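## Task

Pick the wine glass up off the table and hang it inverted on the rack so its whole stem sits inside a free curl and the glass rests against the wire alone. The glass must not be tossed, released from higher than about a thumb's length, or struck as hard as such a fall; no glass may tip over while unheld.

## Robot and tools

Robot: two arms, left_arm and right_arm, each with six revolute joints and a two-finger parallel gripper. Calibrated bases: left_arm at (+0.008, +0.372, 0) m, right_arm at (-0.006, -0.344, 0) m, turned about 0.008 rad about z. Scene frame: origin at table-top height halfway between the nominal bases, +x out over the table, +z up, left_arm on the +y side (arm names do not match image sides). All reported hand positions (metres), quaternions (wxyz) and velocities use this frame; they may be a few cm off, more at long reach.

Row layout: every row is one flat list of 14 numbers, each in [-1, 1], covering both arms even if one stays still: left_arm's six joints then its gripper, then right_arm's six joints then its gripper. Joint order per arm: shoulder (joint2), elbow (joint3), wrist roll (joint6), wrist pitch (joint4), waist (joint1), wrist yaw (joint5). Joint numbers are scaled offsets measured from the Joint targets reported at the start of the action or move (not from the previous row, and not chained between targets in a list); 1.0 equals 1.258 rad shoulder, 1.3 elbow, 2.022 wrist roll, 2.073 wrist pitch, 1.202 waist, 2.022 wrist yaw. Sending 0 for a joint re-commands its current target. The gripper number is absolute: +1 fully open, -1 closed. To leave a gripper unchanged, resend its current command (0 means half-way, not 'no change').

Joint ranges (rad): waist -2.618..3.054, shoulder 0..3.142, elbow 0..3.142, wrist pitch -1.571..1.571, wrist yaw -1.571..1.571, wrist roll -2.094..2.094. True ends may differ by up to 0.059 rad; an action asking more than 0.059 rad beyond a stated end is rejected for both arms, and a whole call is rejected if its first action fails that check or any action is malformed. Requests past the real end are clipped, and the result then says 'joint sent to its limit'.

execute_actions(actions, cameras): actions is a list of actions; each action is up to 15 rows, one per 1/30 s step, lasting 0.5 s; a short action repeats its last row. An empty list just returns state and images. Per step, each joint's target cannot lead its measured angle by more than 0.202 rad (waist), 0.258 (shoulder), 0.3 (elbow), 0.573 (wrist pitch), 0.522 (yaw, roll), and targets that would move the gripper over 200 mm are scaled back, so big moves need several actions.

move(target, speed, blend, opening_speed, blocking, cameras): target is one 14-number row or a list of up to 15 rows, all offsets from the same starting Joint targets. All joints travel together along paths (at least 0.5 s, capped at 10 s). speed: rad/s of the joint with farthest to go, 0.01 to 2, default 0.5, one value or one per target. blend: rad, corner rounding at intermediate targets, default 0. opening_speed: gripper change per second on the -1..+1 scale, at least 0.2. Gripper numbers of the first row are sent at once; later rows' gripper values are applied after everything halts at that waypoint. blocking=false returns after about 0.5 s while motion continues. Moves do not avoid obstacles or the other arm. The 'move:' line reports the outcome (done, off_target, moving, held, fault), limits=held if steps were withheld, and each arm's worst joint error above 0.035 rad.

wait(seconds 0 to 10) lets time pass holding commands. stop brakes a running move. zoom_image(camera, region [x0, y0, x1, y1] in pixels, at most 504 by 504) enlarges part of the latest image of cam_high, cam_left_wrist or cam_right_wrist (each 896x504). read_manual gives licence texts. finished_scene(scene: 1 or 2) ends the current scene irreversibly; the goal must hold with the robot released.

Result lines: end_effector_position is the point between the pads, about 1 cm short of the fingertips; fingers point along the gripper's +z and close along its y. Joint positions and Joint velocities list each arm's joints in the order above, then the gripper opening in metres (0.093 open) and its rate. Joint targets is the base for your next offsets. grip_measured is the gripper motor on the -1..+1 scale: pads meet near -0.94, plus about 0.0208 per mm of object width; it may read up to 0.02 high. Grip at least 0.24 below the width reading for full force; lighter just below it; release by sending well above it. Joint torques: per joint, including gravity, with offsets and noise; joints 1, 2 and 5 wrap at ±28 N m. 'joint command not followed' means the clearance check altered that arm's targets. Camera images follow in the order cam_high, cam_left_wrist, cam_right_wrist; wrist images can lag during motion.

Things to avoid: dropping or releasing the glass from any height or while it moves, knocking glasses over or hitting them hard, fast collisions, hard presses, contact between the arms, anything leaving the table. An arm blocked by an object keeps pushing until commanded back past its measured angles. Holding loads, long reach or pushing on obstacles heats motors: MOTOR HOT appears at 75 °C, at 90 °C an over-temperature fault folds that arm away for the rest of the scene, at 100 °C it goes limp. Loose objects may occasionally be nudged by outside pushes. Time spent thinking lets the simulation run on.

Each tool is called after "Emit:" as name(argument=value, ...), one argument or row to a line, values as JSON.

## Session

Emit:
execute_actions(
  actions=[],
)

Emit:
zoom_image(
  camera="cam_high",
  region=[380, 220, 600, 420],
)

Scene clock: 0.00 s.
left_arm: end_effector_position=(+0.4116, +0.3657, +0.1154) grip_measured=+1.000 end_effector_quat_wxyz=(+0.616, -0.002, +0.788, +0.012) | right_arm: end_effector_position=(+0.3798, -0.3517, +0.1213) grip_measured=+1.000 end_effector_quat_wxyz=(+0.635, +0.012, +0.772, -0.012)
Joint names: [shoulder, elbow, wrist roll, wrist pitch, waist, wrist yaw]
Joint positions: left_arm=[1.57 0.392 0.002 0.934 -0.038 -0.059 0.093] | right_arm=[1.521 0.303 0.002 1.025 -0.023 0.026 0.093]
Joint velocities: within noise
Joint torques (N m): no reading
Heat: left arm: 32 °C; right arm: 29 °C.
Joint targets: left_arm=[1.562 0.400 0.002 0.940 -0.038 -0.059] | right_arm=[1.516 0.310 0.002 1.028 -0.023 0.026]
Tool commands: left_gripper/opening=+1.0 right_gripper/opening=+1.0
camera_calibration:
cam_left_wrist: T_world_to_cam=[[0.00468474, -0.999735, -0.0225243, 0.367558], [-0.619573, 0.0147785, -0.7848, 0.380347], [0.784925, 0.017632, -0.61934, -0.177478], [0, 0, 0, 1]] pos_world=[0.373238, 0.364969, 0.196856]
cam_right_wrist: T_world_to_cam=[[-0.0511206, -0.998147, -0.0329985, -0.325919], [-0.573131, 0.0563802, -0.817522, 0.376861], [0.817868, -0.0228798, -0.574951, -0.171161], [0, 0, 0, 1]] pos_world=[0.339316, -0.350479, 0.198929]

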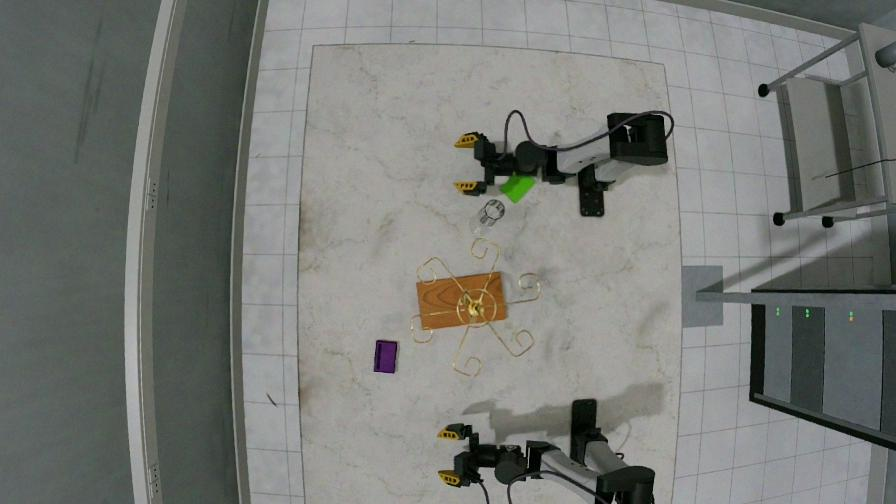

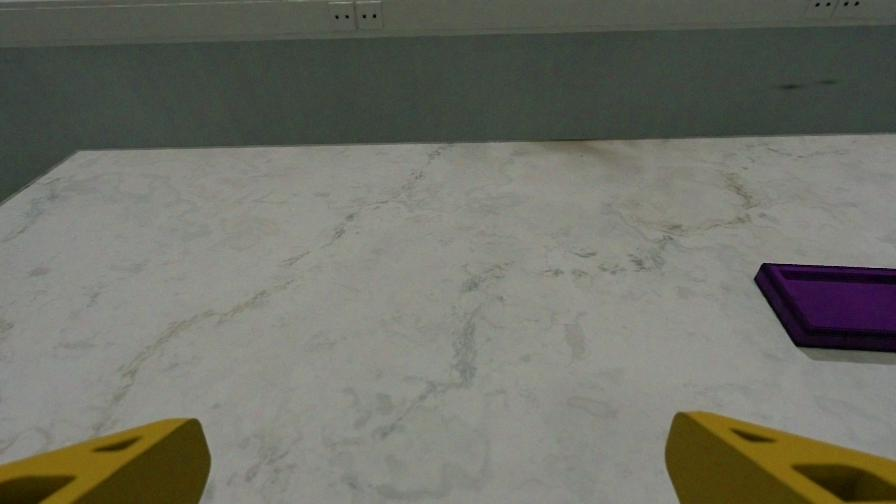

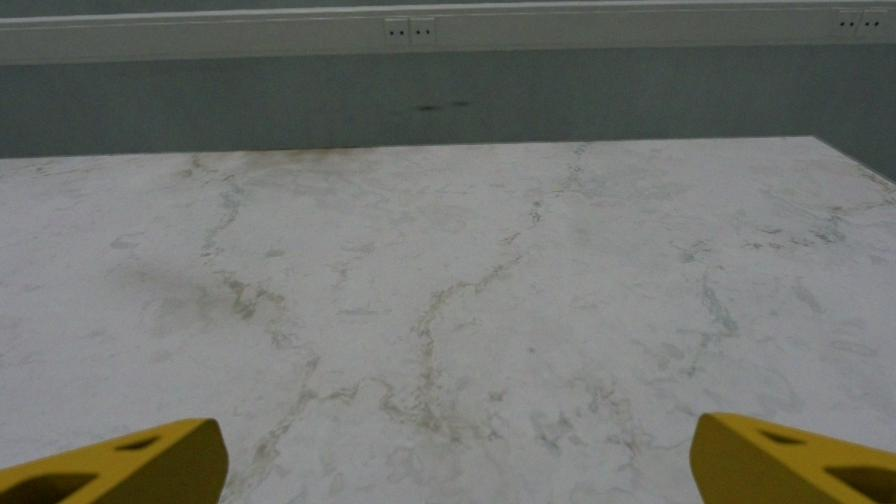

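Scaled by 2.291 from the camera's 896x504 image, which has a finer 1280x720 frame.

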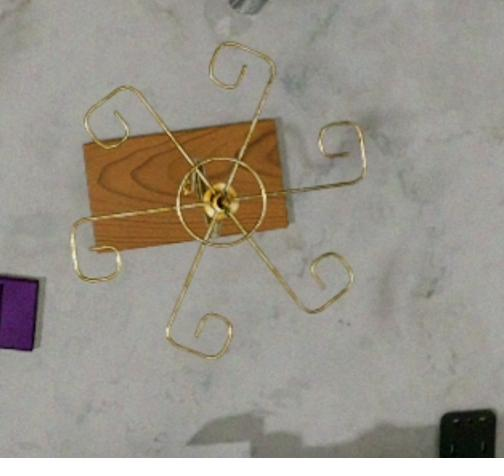

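Emit:
zoom_image(
  camera="cam_high",
  region=[440, 160, 560, 260],
)

Scaled by 4.200 from the camera's 896x504 image, which has a finer 1280x720 frame.

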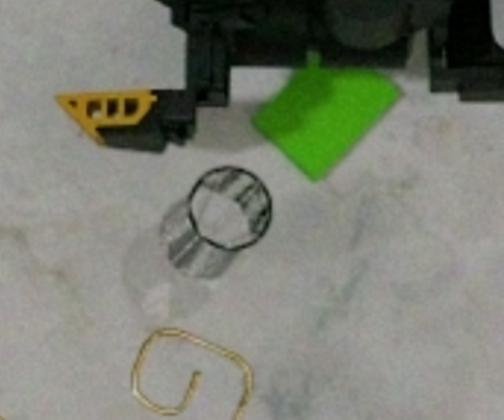

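Emit:
move(
  target=[
    [0,1,0,-0.99,0,0.029,1,0,0,0,0,-0.604,0,1],
    [-0.009,1,0,-0.99,-0.634,0.029,1,0.271,0.071,0,0.207,-0.604,-0.7842,1],
  ],
  speed=1.2,
  blend=0.1,
  cameras=[],
)

Emit:
move(
  target=[0,0.471,0,0,0,0,1,0,0,0,0,0,0,1],
  speed=1.0,
)

Scene clock: 44.67 s.
left_arm: end_effector_position=(+0.2799, +0.0949, +0.2582) grip_measured=+1.000 end_effector_quat_wxyz=(+0.261, +0.372, +0.885, -0.105) | right_arm: end_effector_position=(+0.2971, -0.3889, +0.1279) grip_measured=+1.000 end_effector_quat_wxyz=(+0.644, -0.273, +0.653, +0.291)
Joint names: [shoulder, elbow, wrist roll, wrist pitch, waist, wrist yaw]
Joint positions: left_arm=[1.57 1.673 0.001 -1.103 -0.797 -0.01 0.093] | right_arm=[1.849 0.384 0.002 1.438 -0.744 -1.549 0.093]
Joint velocities: within noise
Joint torques (N m): left_arm=[-9.51 7.32 -0.04 1.27 -0.76 0.06] | right_arm=[-5.08 4.31 -0.08 1.35 -0.81 -0.28]
Heat: left arm: 35 °C; right arm: 33 °C.
Joint targets: left_arm=[1.550 1.700 0.002 -1.113 -0.800 0.000] | right_arm=[1.857 0.402 0.002 1.457 -0.749 -1.560]
move: done
No camera images: "cameras" was empty.

Scene clock: 45.80 s.
left_arm: end_effector_position=(+0.2748, +0.1001, +0.4999) grip_measured=+1.000 end_effector_quat_wxyz=(+0.522, +0.319, +0.761, -0.215) | right_arm: end_effector_position=(+0.2970, -0.3888, +0.1279) grip_measured=+1.000 end_effector_quat_wxyz=(+0.644, -0.273, +0.652, +0.291)
Joint names: [shoulder, elbow, wrist roll, wrist pitch, waist, wrist yaw]
Joint positions: left_arm=[1.553 2.297 0.002 -1.114 -0.797 -0.01 0.093] | right_arm=[1.849 0.384 0.002 1.439 -0.744 -1.55 0.093]
Joint velocities: within noise
Joint torques (N m): left_arm=[-5.67 4.92 -0.08 1.97 -0.58 0.05] | right_arm=[-5.01 4.27 -0.11 1.3 -0.55 -0.28]
Heat: left arm: 35 °C; right arm: 33 °C.
Joint targets: left_arm=[1.550 2.312 0.002 -1.113 -0.800 0.000] | right_arm=[1.857 0.402 0.002 1.457 -0.749 -1.560]
move: done
camera_calibration:
cam_left_wrist: T_world_to_cam=[[-0.719235, -0.694692, -0.0101776, 0.273568], [-0.490062, 0.51765, -0.70134, 0.473697], [0.492484, -0.49944, -0.712755, 0.351509], [0, 0, 0, 1]] pos_world=[0.255788, 0.120394, 0.585546]
cam_right_wrist: T_world_to_cam=[[0.7232, -0.687326, -0.0675655, -0.471707], [-0.325716, -0.253169, -0.910942, 0.155045], [0.609008, 0.6808, -0.406965, 0.213631], [0, 0, 0, 1]] pos_world=[0.261535, -0.430404, 0.196306]

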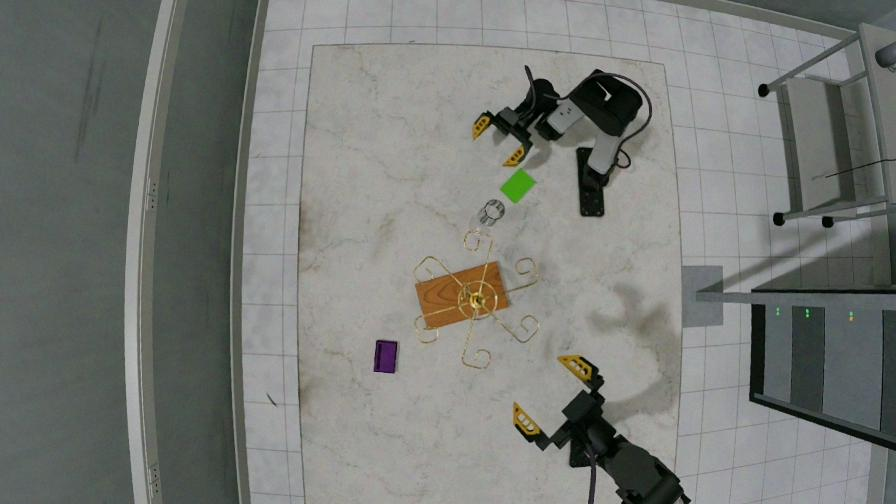

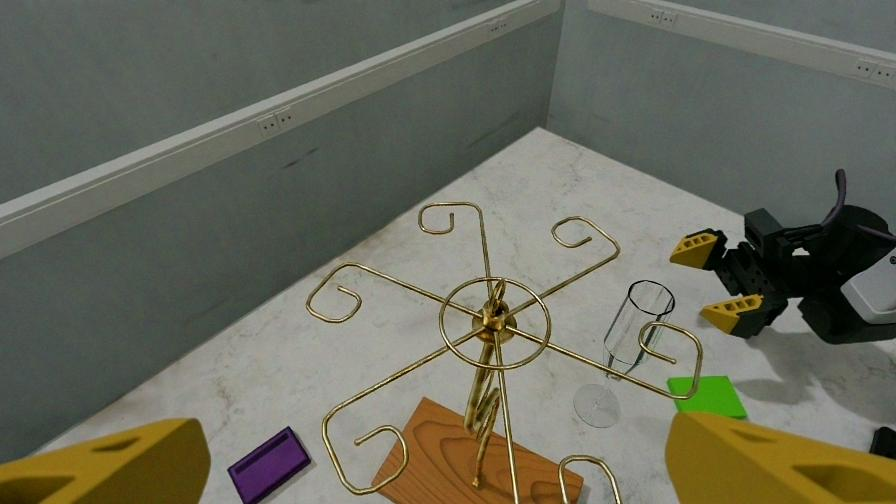

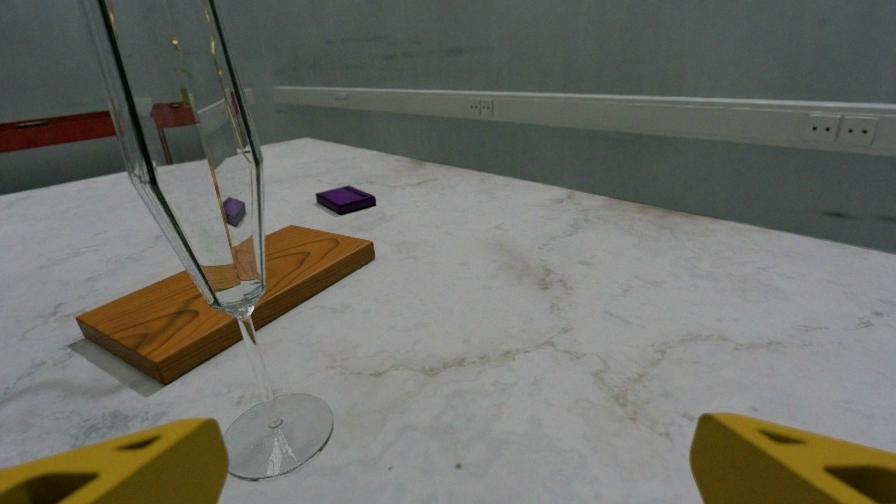

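Emit:
move(
  target=[
    [0,0,0,0,0,0,1,-0.1795,0.006,-0.001,-0.1053,0,-0.004,1],
    [0,0,0,0,0,0,1,-0.1795,0.006,-0.001,-0.1053,0.2924,-0.004,1],
  ],
  speed=0.5,
  blend=0.03,
)

Emit:
zoom_image(
  camera="cam_high",
  region=[440, 150, 560, 270],
)

Scene clock: 96.57 s.
left_arm: end_effector_position=(+0.2748, +0.1001, +0.4999) grip_measured=+1.000 end_effector_quat_wxyz=(+0.522, +0.319, +0.761, -0.215) | right_arm: end_effector_position=(+0.2883, -0.2825, +0.1624) grip_measured=+1.000 end_effector_quat_wxyz=(+0.588, -0.390, +0.590, +0.392)
Joint names: [shoulder, elbow, wrist roll, wrist pitch, waist, wrist yaw]
Joint positions: left_arm=[1.553 2.297 0.002 -1.114 -0.797 -0.01 0.093] | right_arm=[1.646 0.391 0.002 1.253 -0.403 -1.561 0.093]
Joint velocities: within noise
Joint torques (N m): left_arm=[-5.83 5.01 -0.09 2.01 -0.64 0.08] | right_arm=[-6.45 5.31 -0.13 1.02 0.5 -0.25]
Heat: left arm: 39 °C; right arm: 34 °C.
Joint targets: left_arm=[1.550 2.312 0.002 -1.113 -0.800 0.000] | right_arm=[1.631 0.410 0.000 1.238 -0.398 -1.568]
move: done
camera_calibration:
cam_left_wrist: T_world_to_cam=[[-0.719235, -0.694692, -0.0101776, 0.273568], [-0.490062, 0.51765, -0.70134, 0.473697], [0.492484, -0.49944, -0.712755, 0.351509], [0, 0, 0, 1]] pos_world=[0.255788, 0.120394, 0.585546]
cam_right_wrist: T_world_to_cam=[[0.916856, -0.396956, -0.0424397, -0.367898], [-0.197341, -0.358241, -0.912535, 0.144129], [0.347032, 0.845038, -0.406791, 0.282549], [0, 0, 0, 1]] pos_world=[0.267699, -0.333171, 0.230847]

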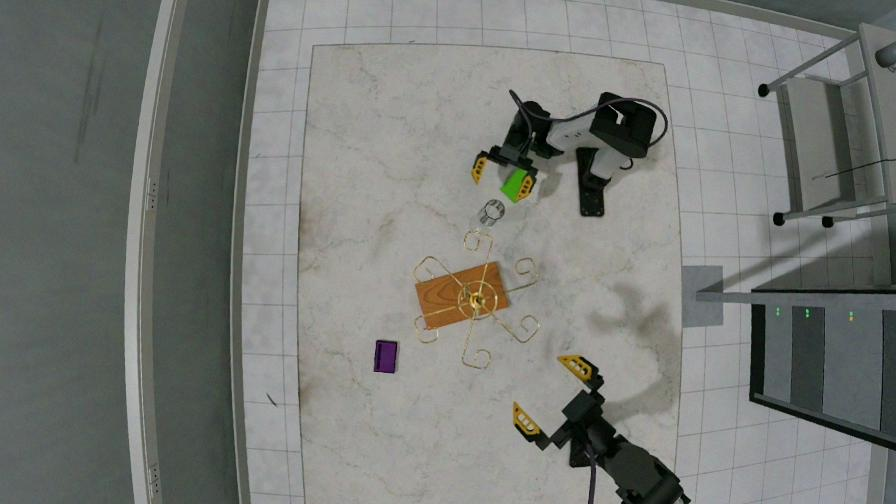

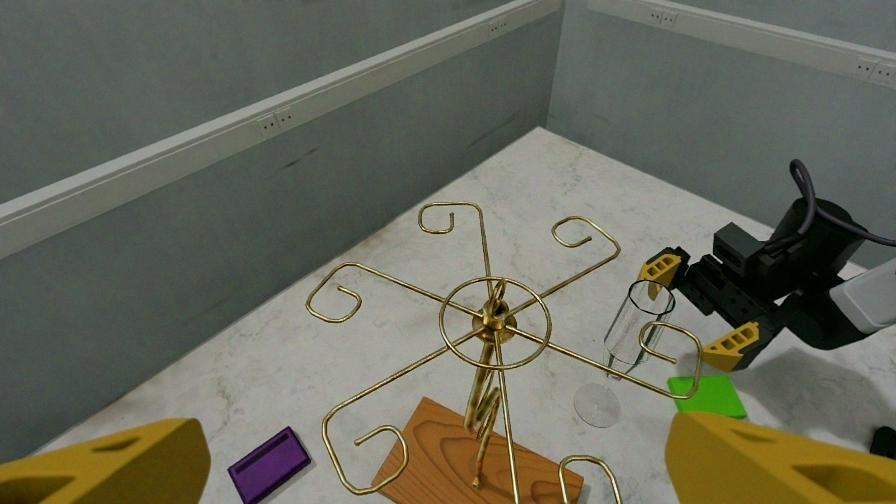

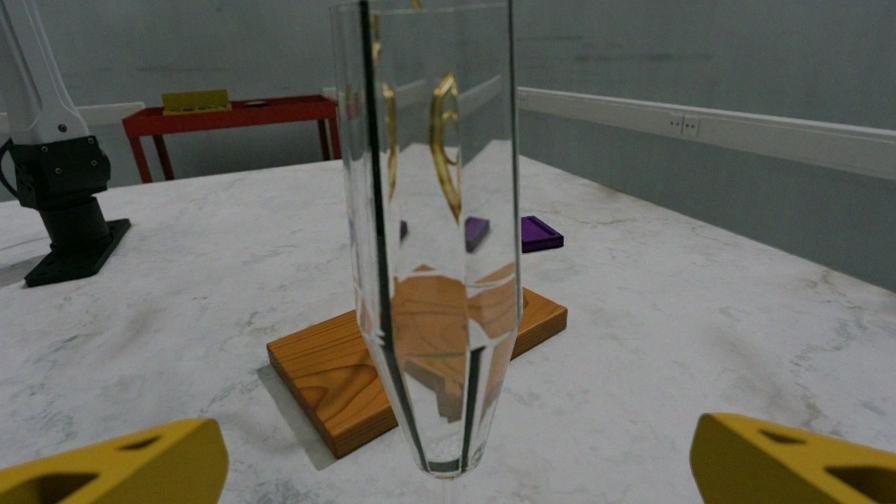

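Scaled by 4.200 from the camera's 896x504 image, which has a finer 1280x720 frame.

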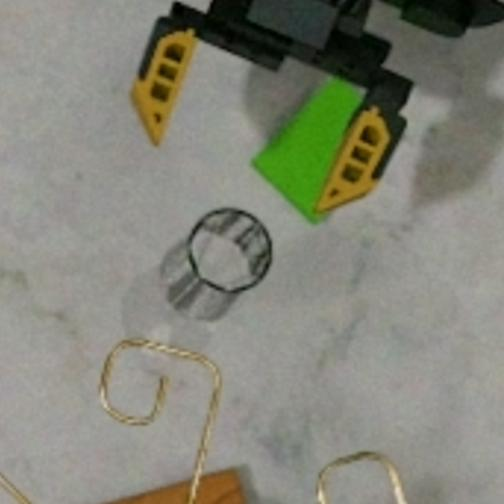

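Emit:
move(
  target=[0,0,0,0,0,0,1,0.0269,0.03,0,-0.0092,0.23,0.1362,1],
  speed=0.25,
)

Emit:
zoom_image(
  camera="cam_high",
  region=[440, 150, 560, 270],
)

Emit:
zoom_image(
  camera="cam_left_wrist",
  region=[540, 240, 780, 450],
)

Scene clock: 109.67 s.
left_arm: end_effector_position=(+0.2748, +0.1001, +0.4999) grip_measured=+1.000 end_effector_quat_wxyz=(+0.522, +0.319, +0.761, -0.215) | right_arm: end_effector_position=(+0.3099, -0.2162, +0.1657) grip_measured=+1.000 end_effector_quat_wxyz=(+0.585, -0.397, +0.585, +0.397)
Joint names: [shoulder, elbow, wrist roll, wrist pitch, waist, wrist yaw]
Joint positions: left_arm=[1.553 2.297 0.002 -1.114 -0.797 -0.01 0.093] | right_arm=[1.657 0.426 0.002 1.234 -0.127 -1.304 0.093]
Joint velocities: within noise
Joint torques (N m): left_arm=[-5.81 5.03 -0.08 1.99 -0.65 0.09] | right_arm=[-4.62 5.97 -0.13 1.2 0.27 -0.06]
Heat: left arm: 40 °C; right arm: 33 °C.
Joint targets: left_arm=[1.550 2.312 0.002 -1.113 -0.800 0.000] | right_arm=[1.665 0.449 0.000 1.219 -0.121 -1.293]
move: done
camera_calibration:
cam_left_wrist: T_world_to_cam=[[-0.719235, -0.694692, -0.0101776, 0.273568], [-0.490062, 0.51765, -0.70134, 0.473697], [0.492484, -0.49944, -0.712755, 0.351509], [0, 0, 0, 1]] pos_world=[0.255788, 0.120394, 0.585546]
cam_right_wrist: T_world_to_cam=[[0.924554, -0.379079, -0.0387069, -0.360412], [-0.186973, -0.362801, -0.912917, 0.170953], [0.332025, 0.851278, -0.406306, 0.226283], [0, 0, 0, 1]] pos_world=[0.290053, -0.267232, 0.234056]

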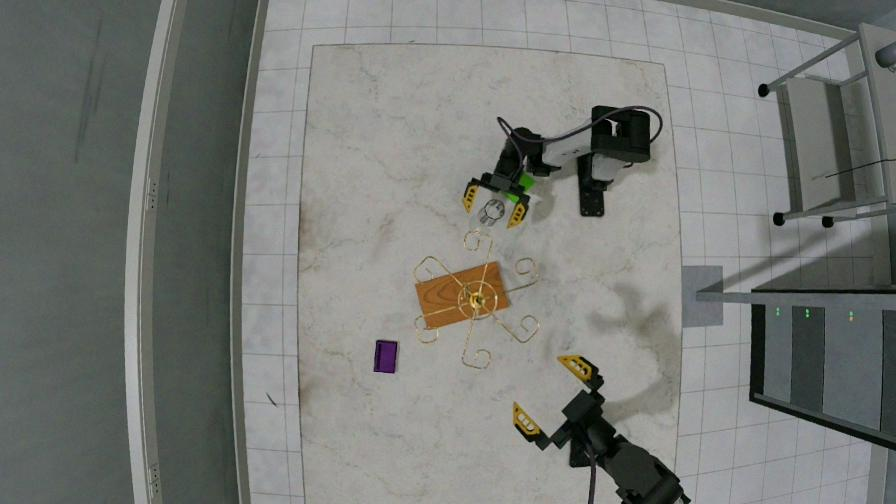

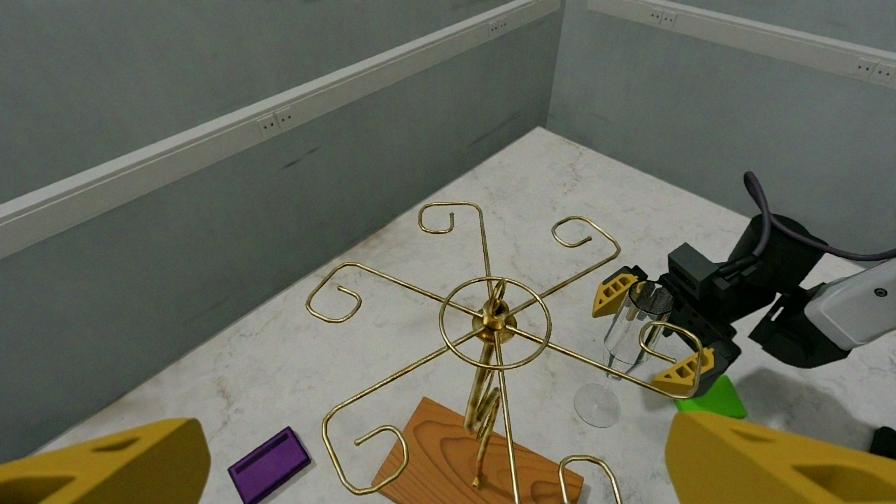

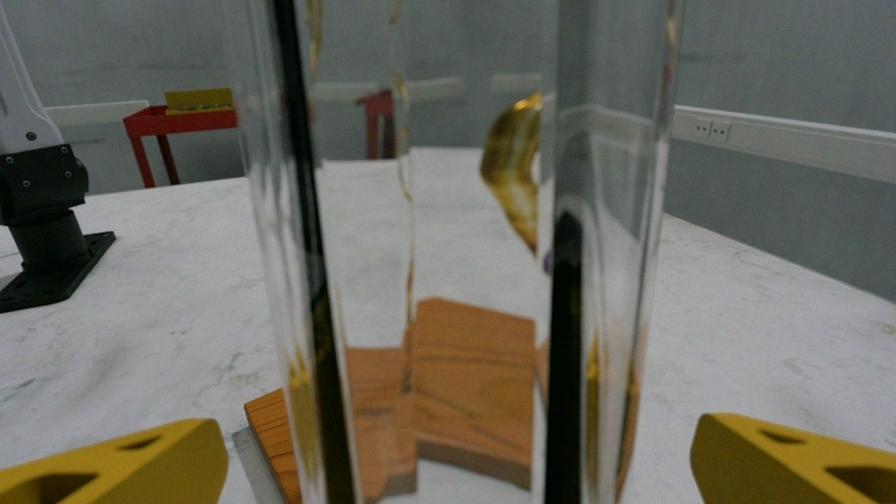

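Scaled by 4.200 from the camera's 896x504 image, which has a finer 1280x720 frame.

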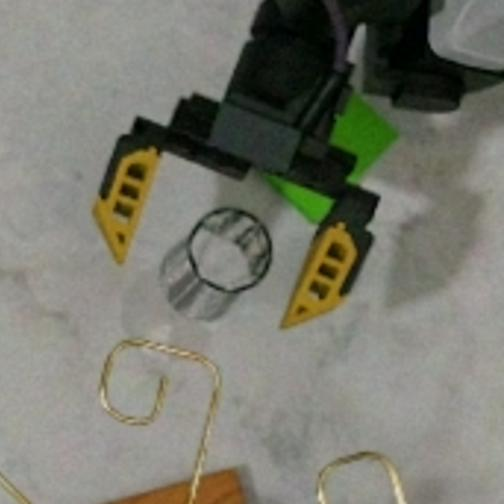

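Scaled by 2.100 from the camera's 896x504 image, which has a finer 1280x720 frame.

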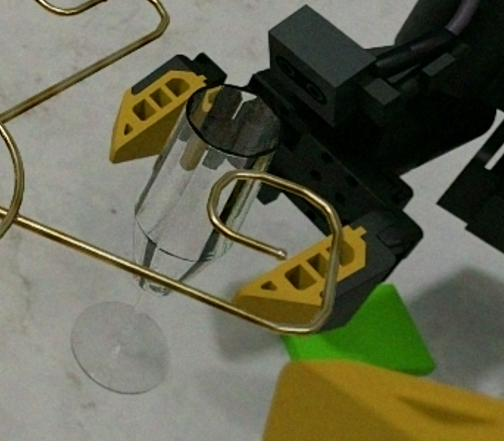

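Emit:
move(
  target=[0,0,0,0,0,0,1,0,0,0,0,0,0,-0.25],
  opening_speed=0.5,
)

Emit:
zoom_image(
  camera="cam_left_wrist",
  region=[540, 240, 780, 450],
)

Emit:
zoom_image(
  camera="cam_high",
  region=[400, 210, 550, 380],
)

Scene clock: 123.73 s.
left_arm: end_effector_position=(+0.2748, +0.1001, +0.4999) grip_measured=+1.000 end_effector_quat_wxyz=(+0.522, +0.319, +0.761, -0.215) | right_arm: end_effector_position=(+0.3105, -0.2165, +0.1655) grip_measured=+0.005 end_effector_quat_wxyz=(+0.586, -0.396, +0.586, +0.396)
Joint names: [shoulder, elbow, wrist roll, wrist pitch, waist, wrist yaw]
Joint positions: left_arm=[1.553 2.297 0.002 -1.114 -0.797 -0.01 0.093] | right_arm=[1.657 0.426 0.002 1.233 -0.127 -1.3 0.045]
Joint velocities: within noise
Joint torques (N m): left_arm=[-5.61 5.01 -0.06 2.01 -0.7 0.07] | right_arm=[-4.71 5.97 -0.16 1.16 0.42 -0.11]
Heat: left arm: 41 °C; right arm: 34 °C.
Joint targets: left_arm=[1.550 2.312 0.002 -1.113 -0.800 0.000] | right_arm=[1.665 0.449 0.000 1.219 -0.121 -1.293]
move: done
camera_calibration:
cam_left_wrist: T_world_to_cam=[[-0.719235, -0.694692, -0.0101776, 0.273568], [-0.490062, 0.51765, -0.70134, 0.473697], [0.492484, -0.49944, -0.712755, 0.351509], [0, 0, 0, 1]] pos_world=[0.255788, 0.120394, 0.585546]
cam_right_wrist: T_world_to_cam=[[0.923057, -0.382598, -0.0398077, -0.361174], [-0.189393, -0.361961, -0.912751, 0.171761], [0.334808, 0.85006, -0.406572, 0.225149], [0, 0, 0, 1]] pos_world=[0.290533, -0.267404, 0.233937]

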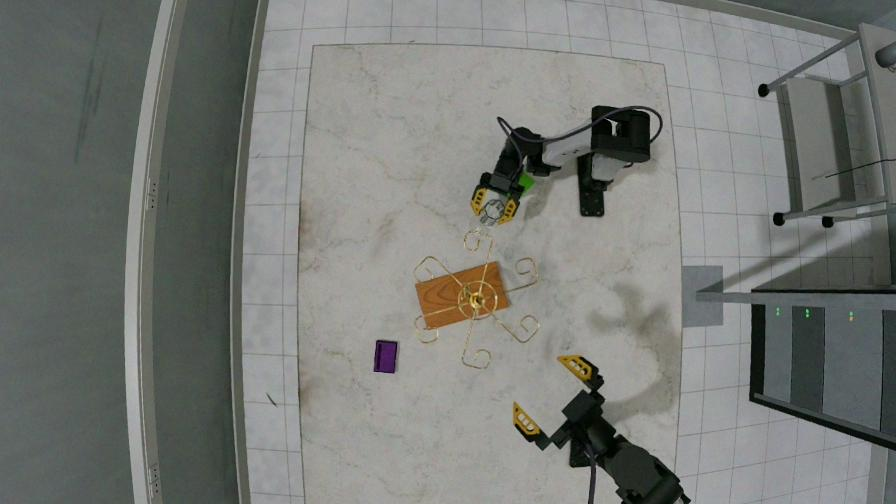

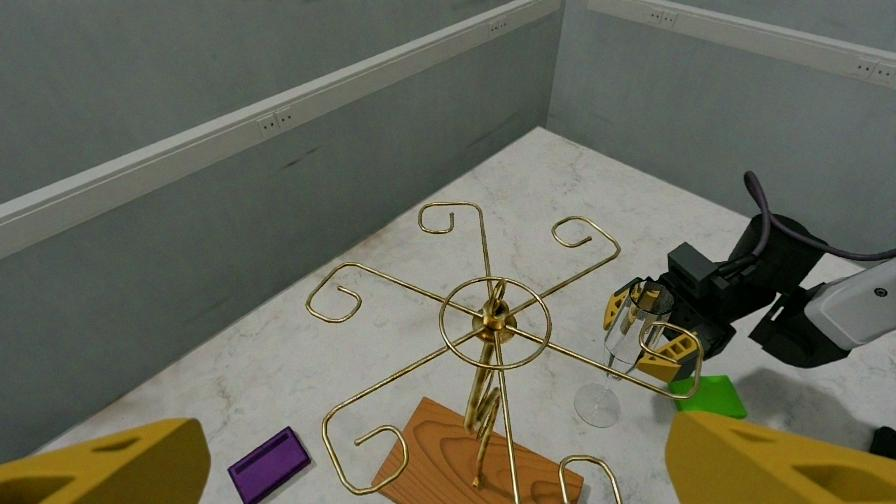

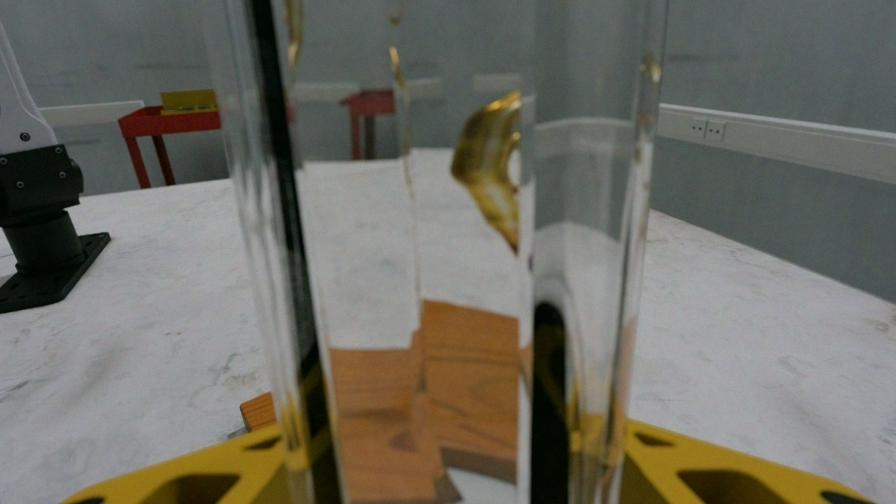

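Scaled by 2.100 from the camera's 896x504 image, which has a finer 1280x720 frame.

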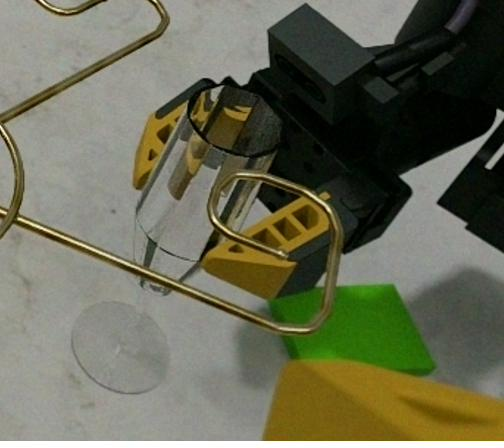

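Scaled by 2.965 from the camera's 896x504 image, which has a finer 1280x720 frame.

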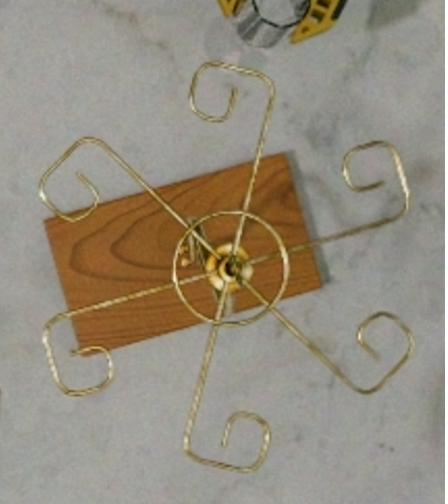

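Emit:
move(
  target=[
    [0,0,0,0,0,0,1,-0.0318,0.0308,0,-0.0386,0,0,-0.25],
    [0,0,0,0,0,0,1,-0.1502,0.2877,0,-0.2726,-0.287,-0.132,-0.25],
  ],
  speed=[0.2,0.5],
  blend=0.02,
)

Scene clock: 186.90 s.
left_arm: end_effector_position=(+0.2748, +0.1001, +0.4999) grip_measured=+1.000 end_effector_quat_wxyz=(+0.522, +0.319, +0.761, -0.215) | right_arm: end_effector_position=(+0.3411, -0.3241, +0.2603) grip_measured=-0.004 end_effector_quat_wxyz=(+0.594, -0.355, +0.612, +0.383)
Joint names: [shoulder, elbow, wrist roll, wrist pitch, waist, wrist yaw]
Joint positions: left_arm=[1.553 2.297 0.002 -1.114 -0.797 -0.01 0.093] | right_arm=[1.497 0.792 0.002 0.659 -0.463 -1.548 0.045]
Joint velocities: within noise
Joint torques (N m): left_arm=[-5.76 5 -0.05 1.97 -0.59 0.12] | right_arm=[-7.69 8.39 -0.11 1.14 -0.36 -0.35]
Heat: left arm: 43 °C; right arm: 34 °C.
Joint targets: left_arm=[1.550 2.312 0.002 -1.113 -0.800 0.000] | right_arm=[1.476 0.823 0.000 0.654 -0.466 -1.560]
move: done
camera_calibration:
cam_left_wrist: T_world_to_cam=[[-0.719235, -0.694692, -0.0101776, 0.273568], [-0.490062, 0.51765, -0.70134, 0.473697], [0.492484, -0.49944, -0.712755, 0.351509], [0, 0, 0, 1]] pos_world=[0.255788, 0.120394, 0.585546]
cam_right_wrist: T_world_to_cam=[[0.882982, -0.461426, -0.0861897, -0.426621], [-0.258933, -0.325636, -0.909349, 0.259682], [0.391531, 0.825256, -0.407009, 0.317642], [0, 0, 0, 1]] pos_world=[0.319572, -0.374428, 0.328655]

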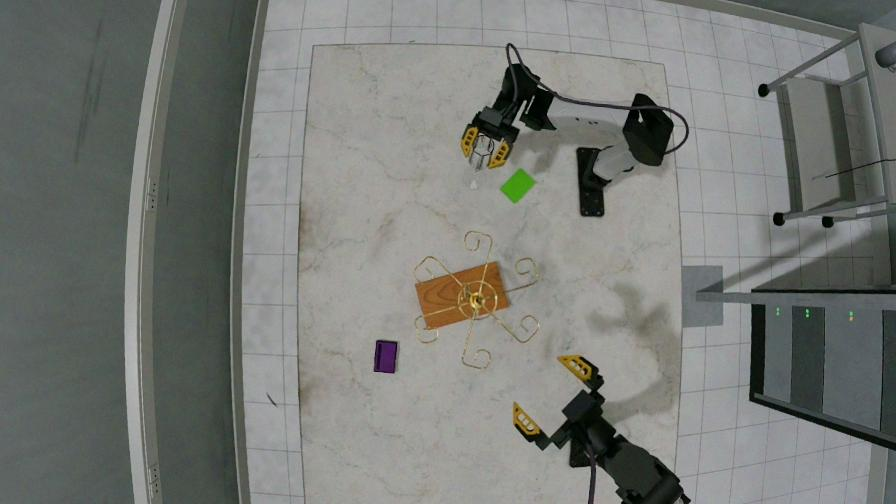

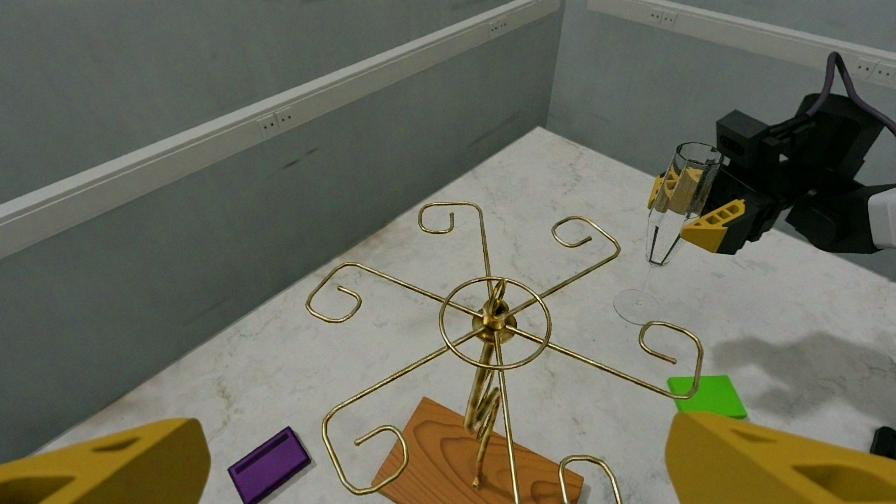

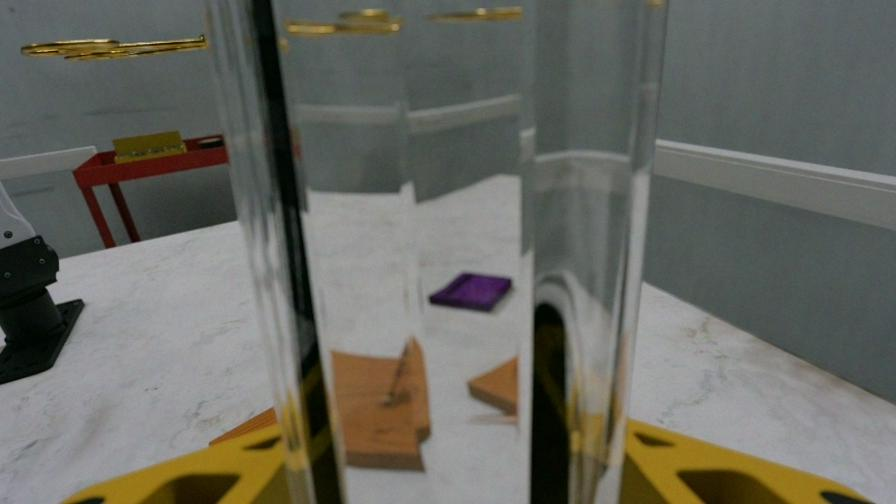

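Emit:
move(
  target=[0,0,0,0,0,0,1,0.1637,0.3941,0.7769,-0.9056,0,0,-0.25],
  speed=0.7,
)

Emit:
zoom_image(
  camera="cam_right_wrist",
  region=[0, 0, 504, 504],
)

Scene clock: 218.70 s.
left_arm: end_effector_position=(+0.2748, +0.1001, +0.4999) grip_measured=+1.000 end_effector_quat_wxyz=(+0.522, +0.319, +0.761, -0.215) | right_arm: end_effector_position=(+0.3350, -0.3212, +0.2634) grip_measured=-0.004 end_effector_quat_wxyz=(-0.373, +0.607, +0.380, +0.590)
Joint names: [shoulder, elbow, wrist roll, wrist pitch, waist, wrist yaw]
Joint positions: left_arm=[1.553 2.297 0.002 -1.114 -0.797 -0.01 0.093] | right_arm=[1.678 1.301 1.562 -1.207 -0.463 -1.545 0.045]
Joint velocities: within noise
Joint torques (N m): left_arm=[-5.74 5.12 -0.04 1.95 -0.73 0.11] | right_arm=[-6.48 8.06 0.01 0.03 -0.38 -0.92]
Heat: left arm: 44 °C; right arm: 36 °C.
Joint targets: left_arm=[1.550 2.312 0.002 -1.113 -0.800 0.000] | right_arm=[1.682 1.335 1.570 -1.223 -0.466 -1.560]
move: done
camera_calibration:
cam_left_wrist: T_world_to_cam=[[-0.719235, -0.694692, -0.0101776, 0.273568], [-0.490062, 0.51765, -0.70134, 0.473697], [0.492484, -0.49944, -0.712755, 0.351509], [0, 0, 0, 1]] pos_world=[0.255788, 0.120394, 0.585546]
cam_right_wrist: T_world_to_cam=[[-0.904658, 0.424009, 0.0425564, 0.42972], [-0.127084, -0.363761, 0.922782, -0.277083], [0.406748, 0.829394, 0.382964, 0.107055], [0, 0, 0, 1]] pos_world=[0.309993, -0.371788, 0.196402]

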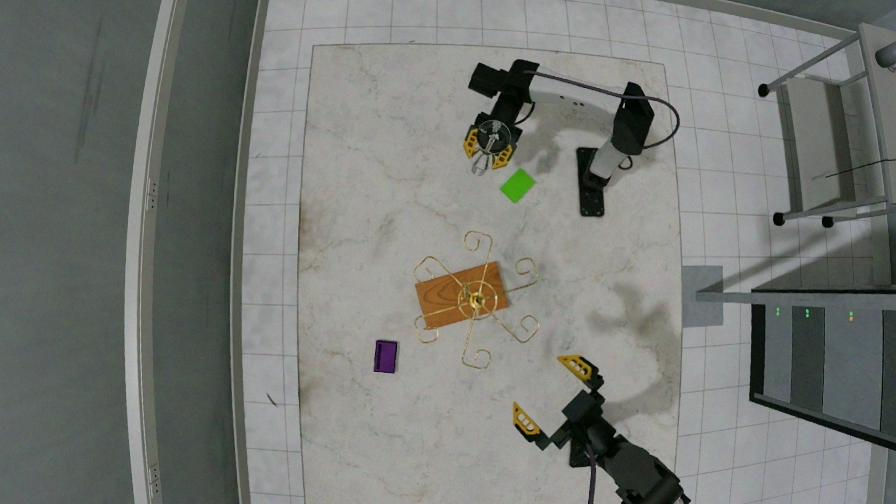

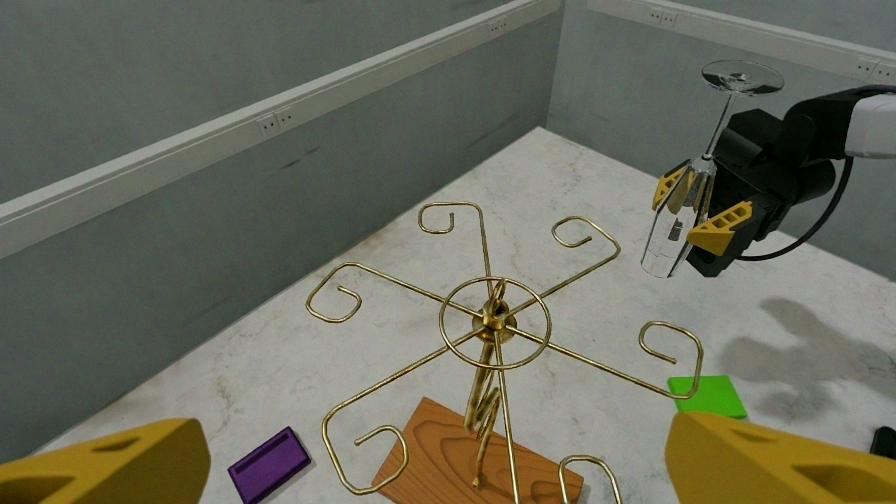

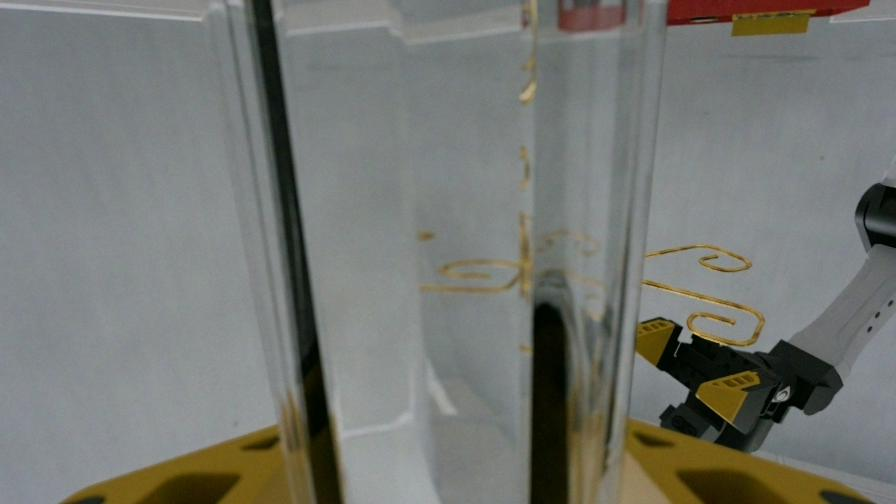

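Scaled by 1.000.

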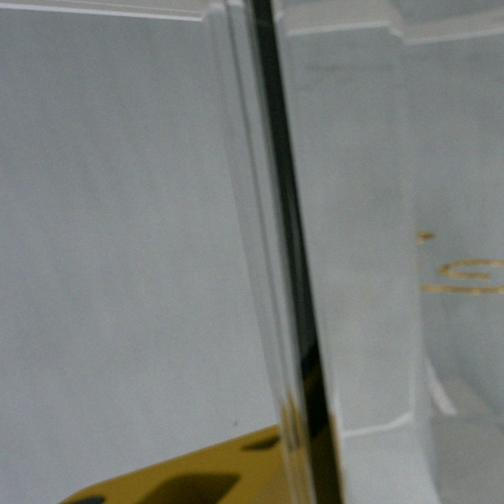

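Emit:
move(
  target=[0,0,0,0,0,0,1,0.0502,-0.0683,0,0.0729,0.406,0,-0.25],
  speed=0.45,
)

Emit:
zoom_image(
  camera="cam_high",
  region=[430, 190, 570, 320],
)

Emit:
zoom_image(
  camera="cam_left_wrist",
  region=[530, 120, 810, 420],
)

Scene clock: 272.07 s.
left_arm: end_effector_position=(+0.2748, +0.1001, +0.4999) grip_measured=+1.000 end_effector_quat_wxyz=(+0.522, +0.319, +0.761, -0.215) | right_arm: end_effector_position=(+0.2969, -0.1647, +0.2330) grip_measured=-0.004 end_effector_quat_wxyz=(+0.502, -0.497, -0.516, -0.484)
Joint names: [shoulder, elbow, wrist roll, wrist pitch, waist, wrist yaw]
Joint positions: left_arm=[1.553 2.297 0.002 -1.114 -0.797 -0.01 0.093] | right_arm=[1.742 1.254 1.563 -1.089 0.021 -1.543 0.045]
Joint velocities: within noise
Joint torques (N m): left_arm=[-5.78 5.05 -0.06 1.98 -0.62 0.07] | right_arm=[-7.09 4.72 0 0.34 -0.18 -0.95]
Heat: left arm: 46 °C; right arm: 38 °C.
Joint targets: left_arm=[1.550 2.312 0.002 -1.113 -0.800 0.000] | right_arm=[1.745 1.246 1.570 -1.072 0.021 -1.559]
move: done
camera_calibration:
cam_left_wrist: T_world_to_cam=[[-0.719235, -0.694692, -0.0101776, 0.273568], [-0.490062, 0.51765, -0.70134, 0.473697], [0.492484, -0.49944, -0.712755, 0.351509], [0, 0, 0, 1]] pos_world=[0.255788, 0.120394, 0.585546]
cam_right_wrist: T_world_to_cam=[[-0.998202, -0.0460527, 0.0383779, 0.281523], [0.0530307, -0.379823, 0.923538, -0.253281], [-0.0279546, 0.923912, 0.381582, 0.149376], [0, 0, 0, 1]] pos_world=[0.298624, -0.221247, 0.166111]

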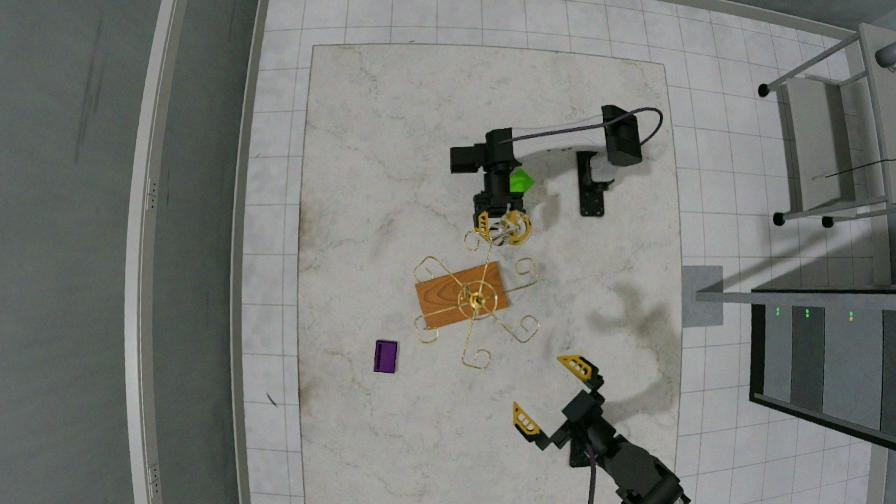

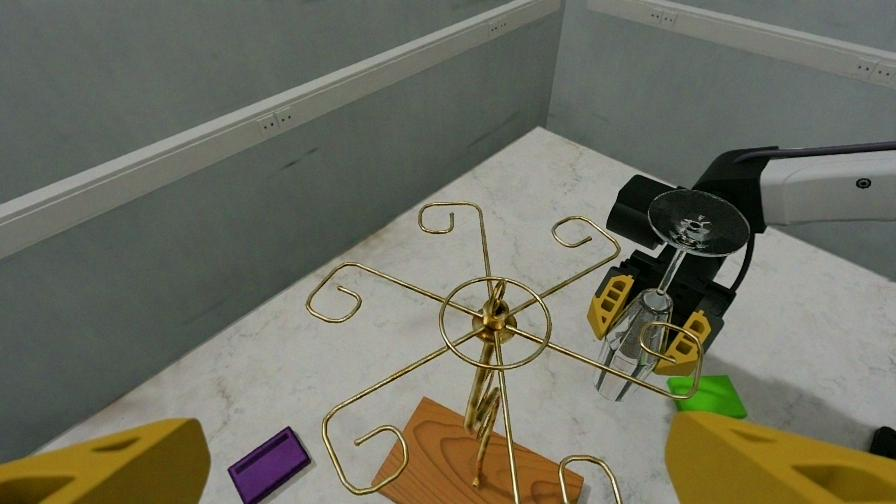

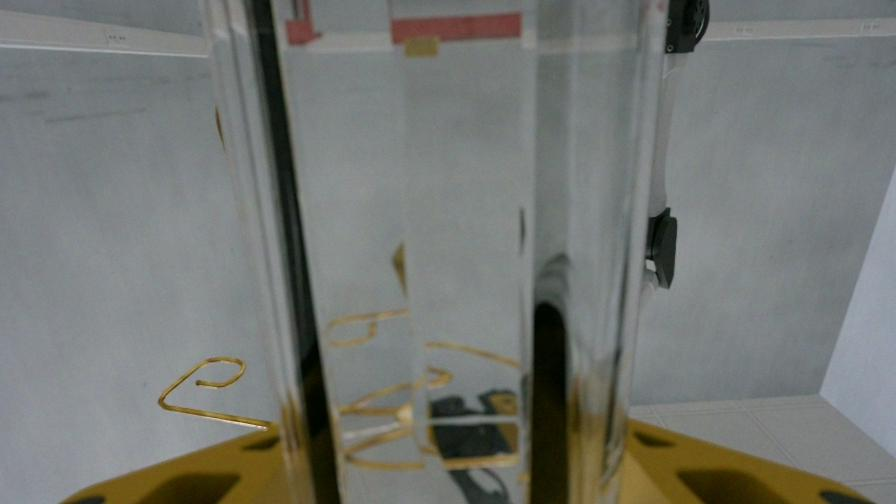

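Scaled by 3.600 from the camera's 896x504 image, which has a finer 1280x720 frame.

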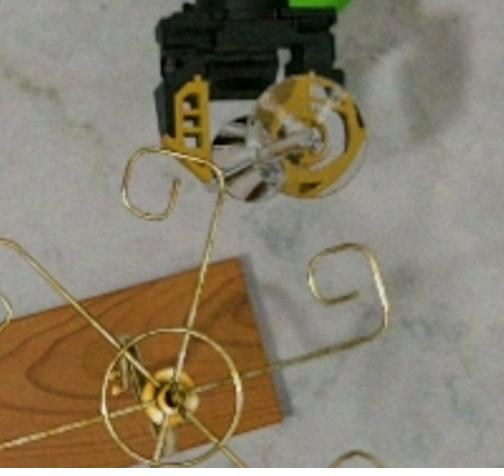

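Scaled by 1.680 from the camera's 896x504 image, which has a finer 1280x720 frame.

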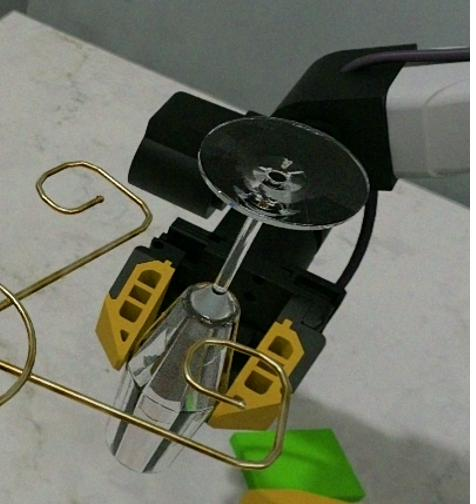

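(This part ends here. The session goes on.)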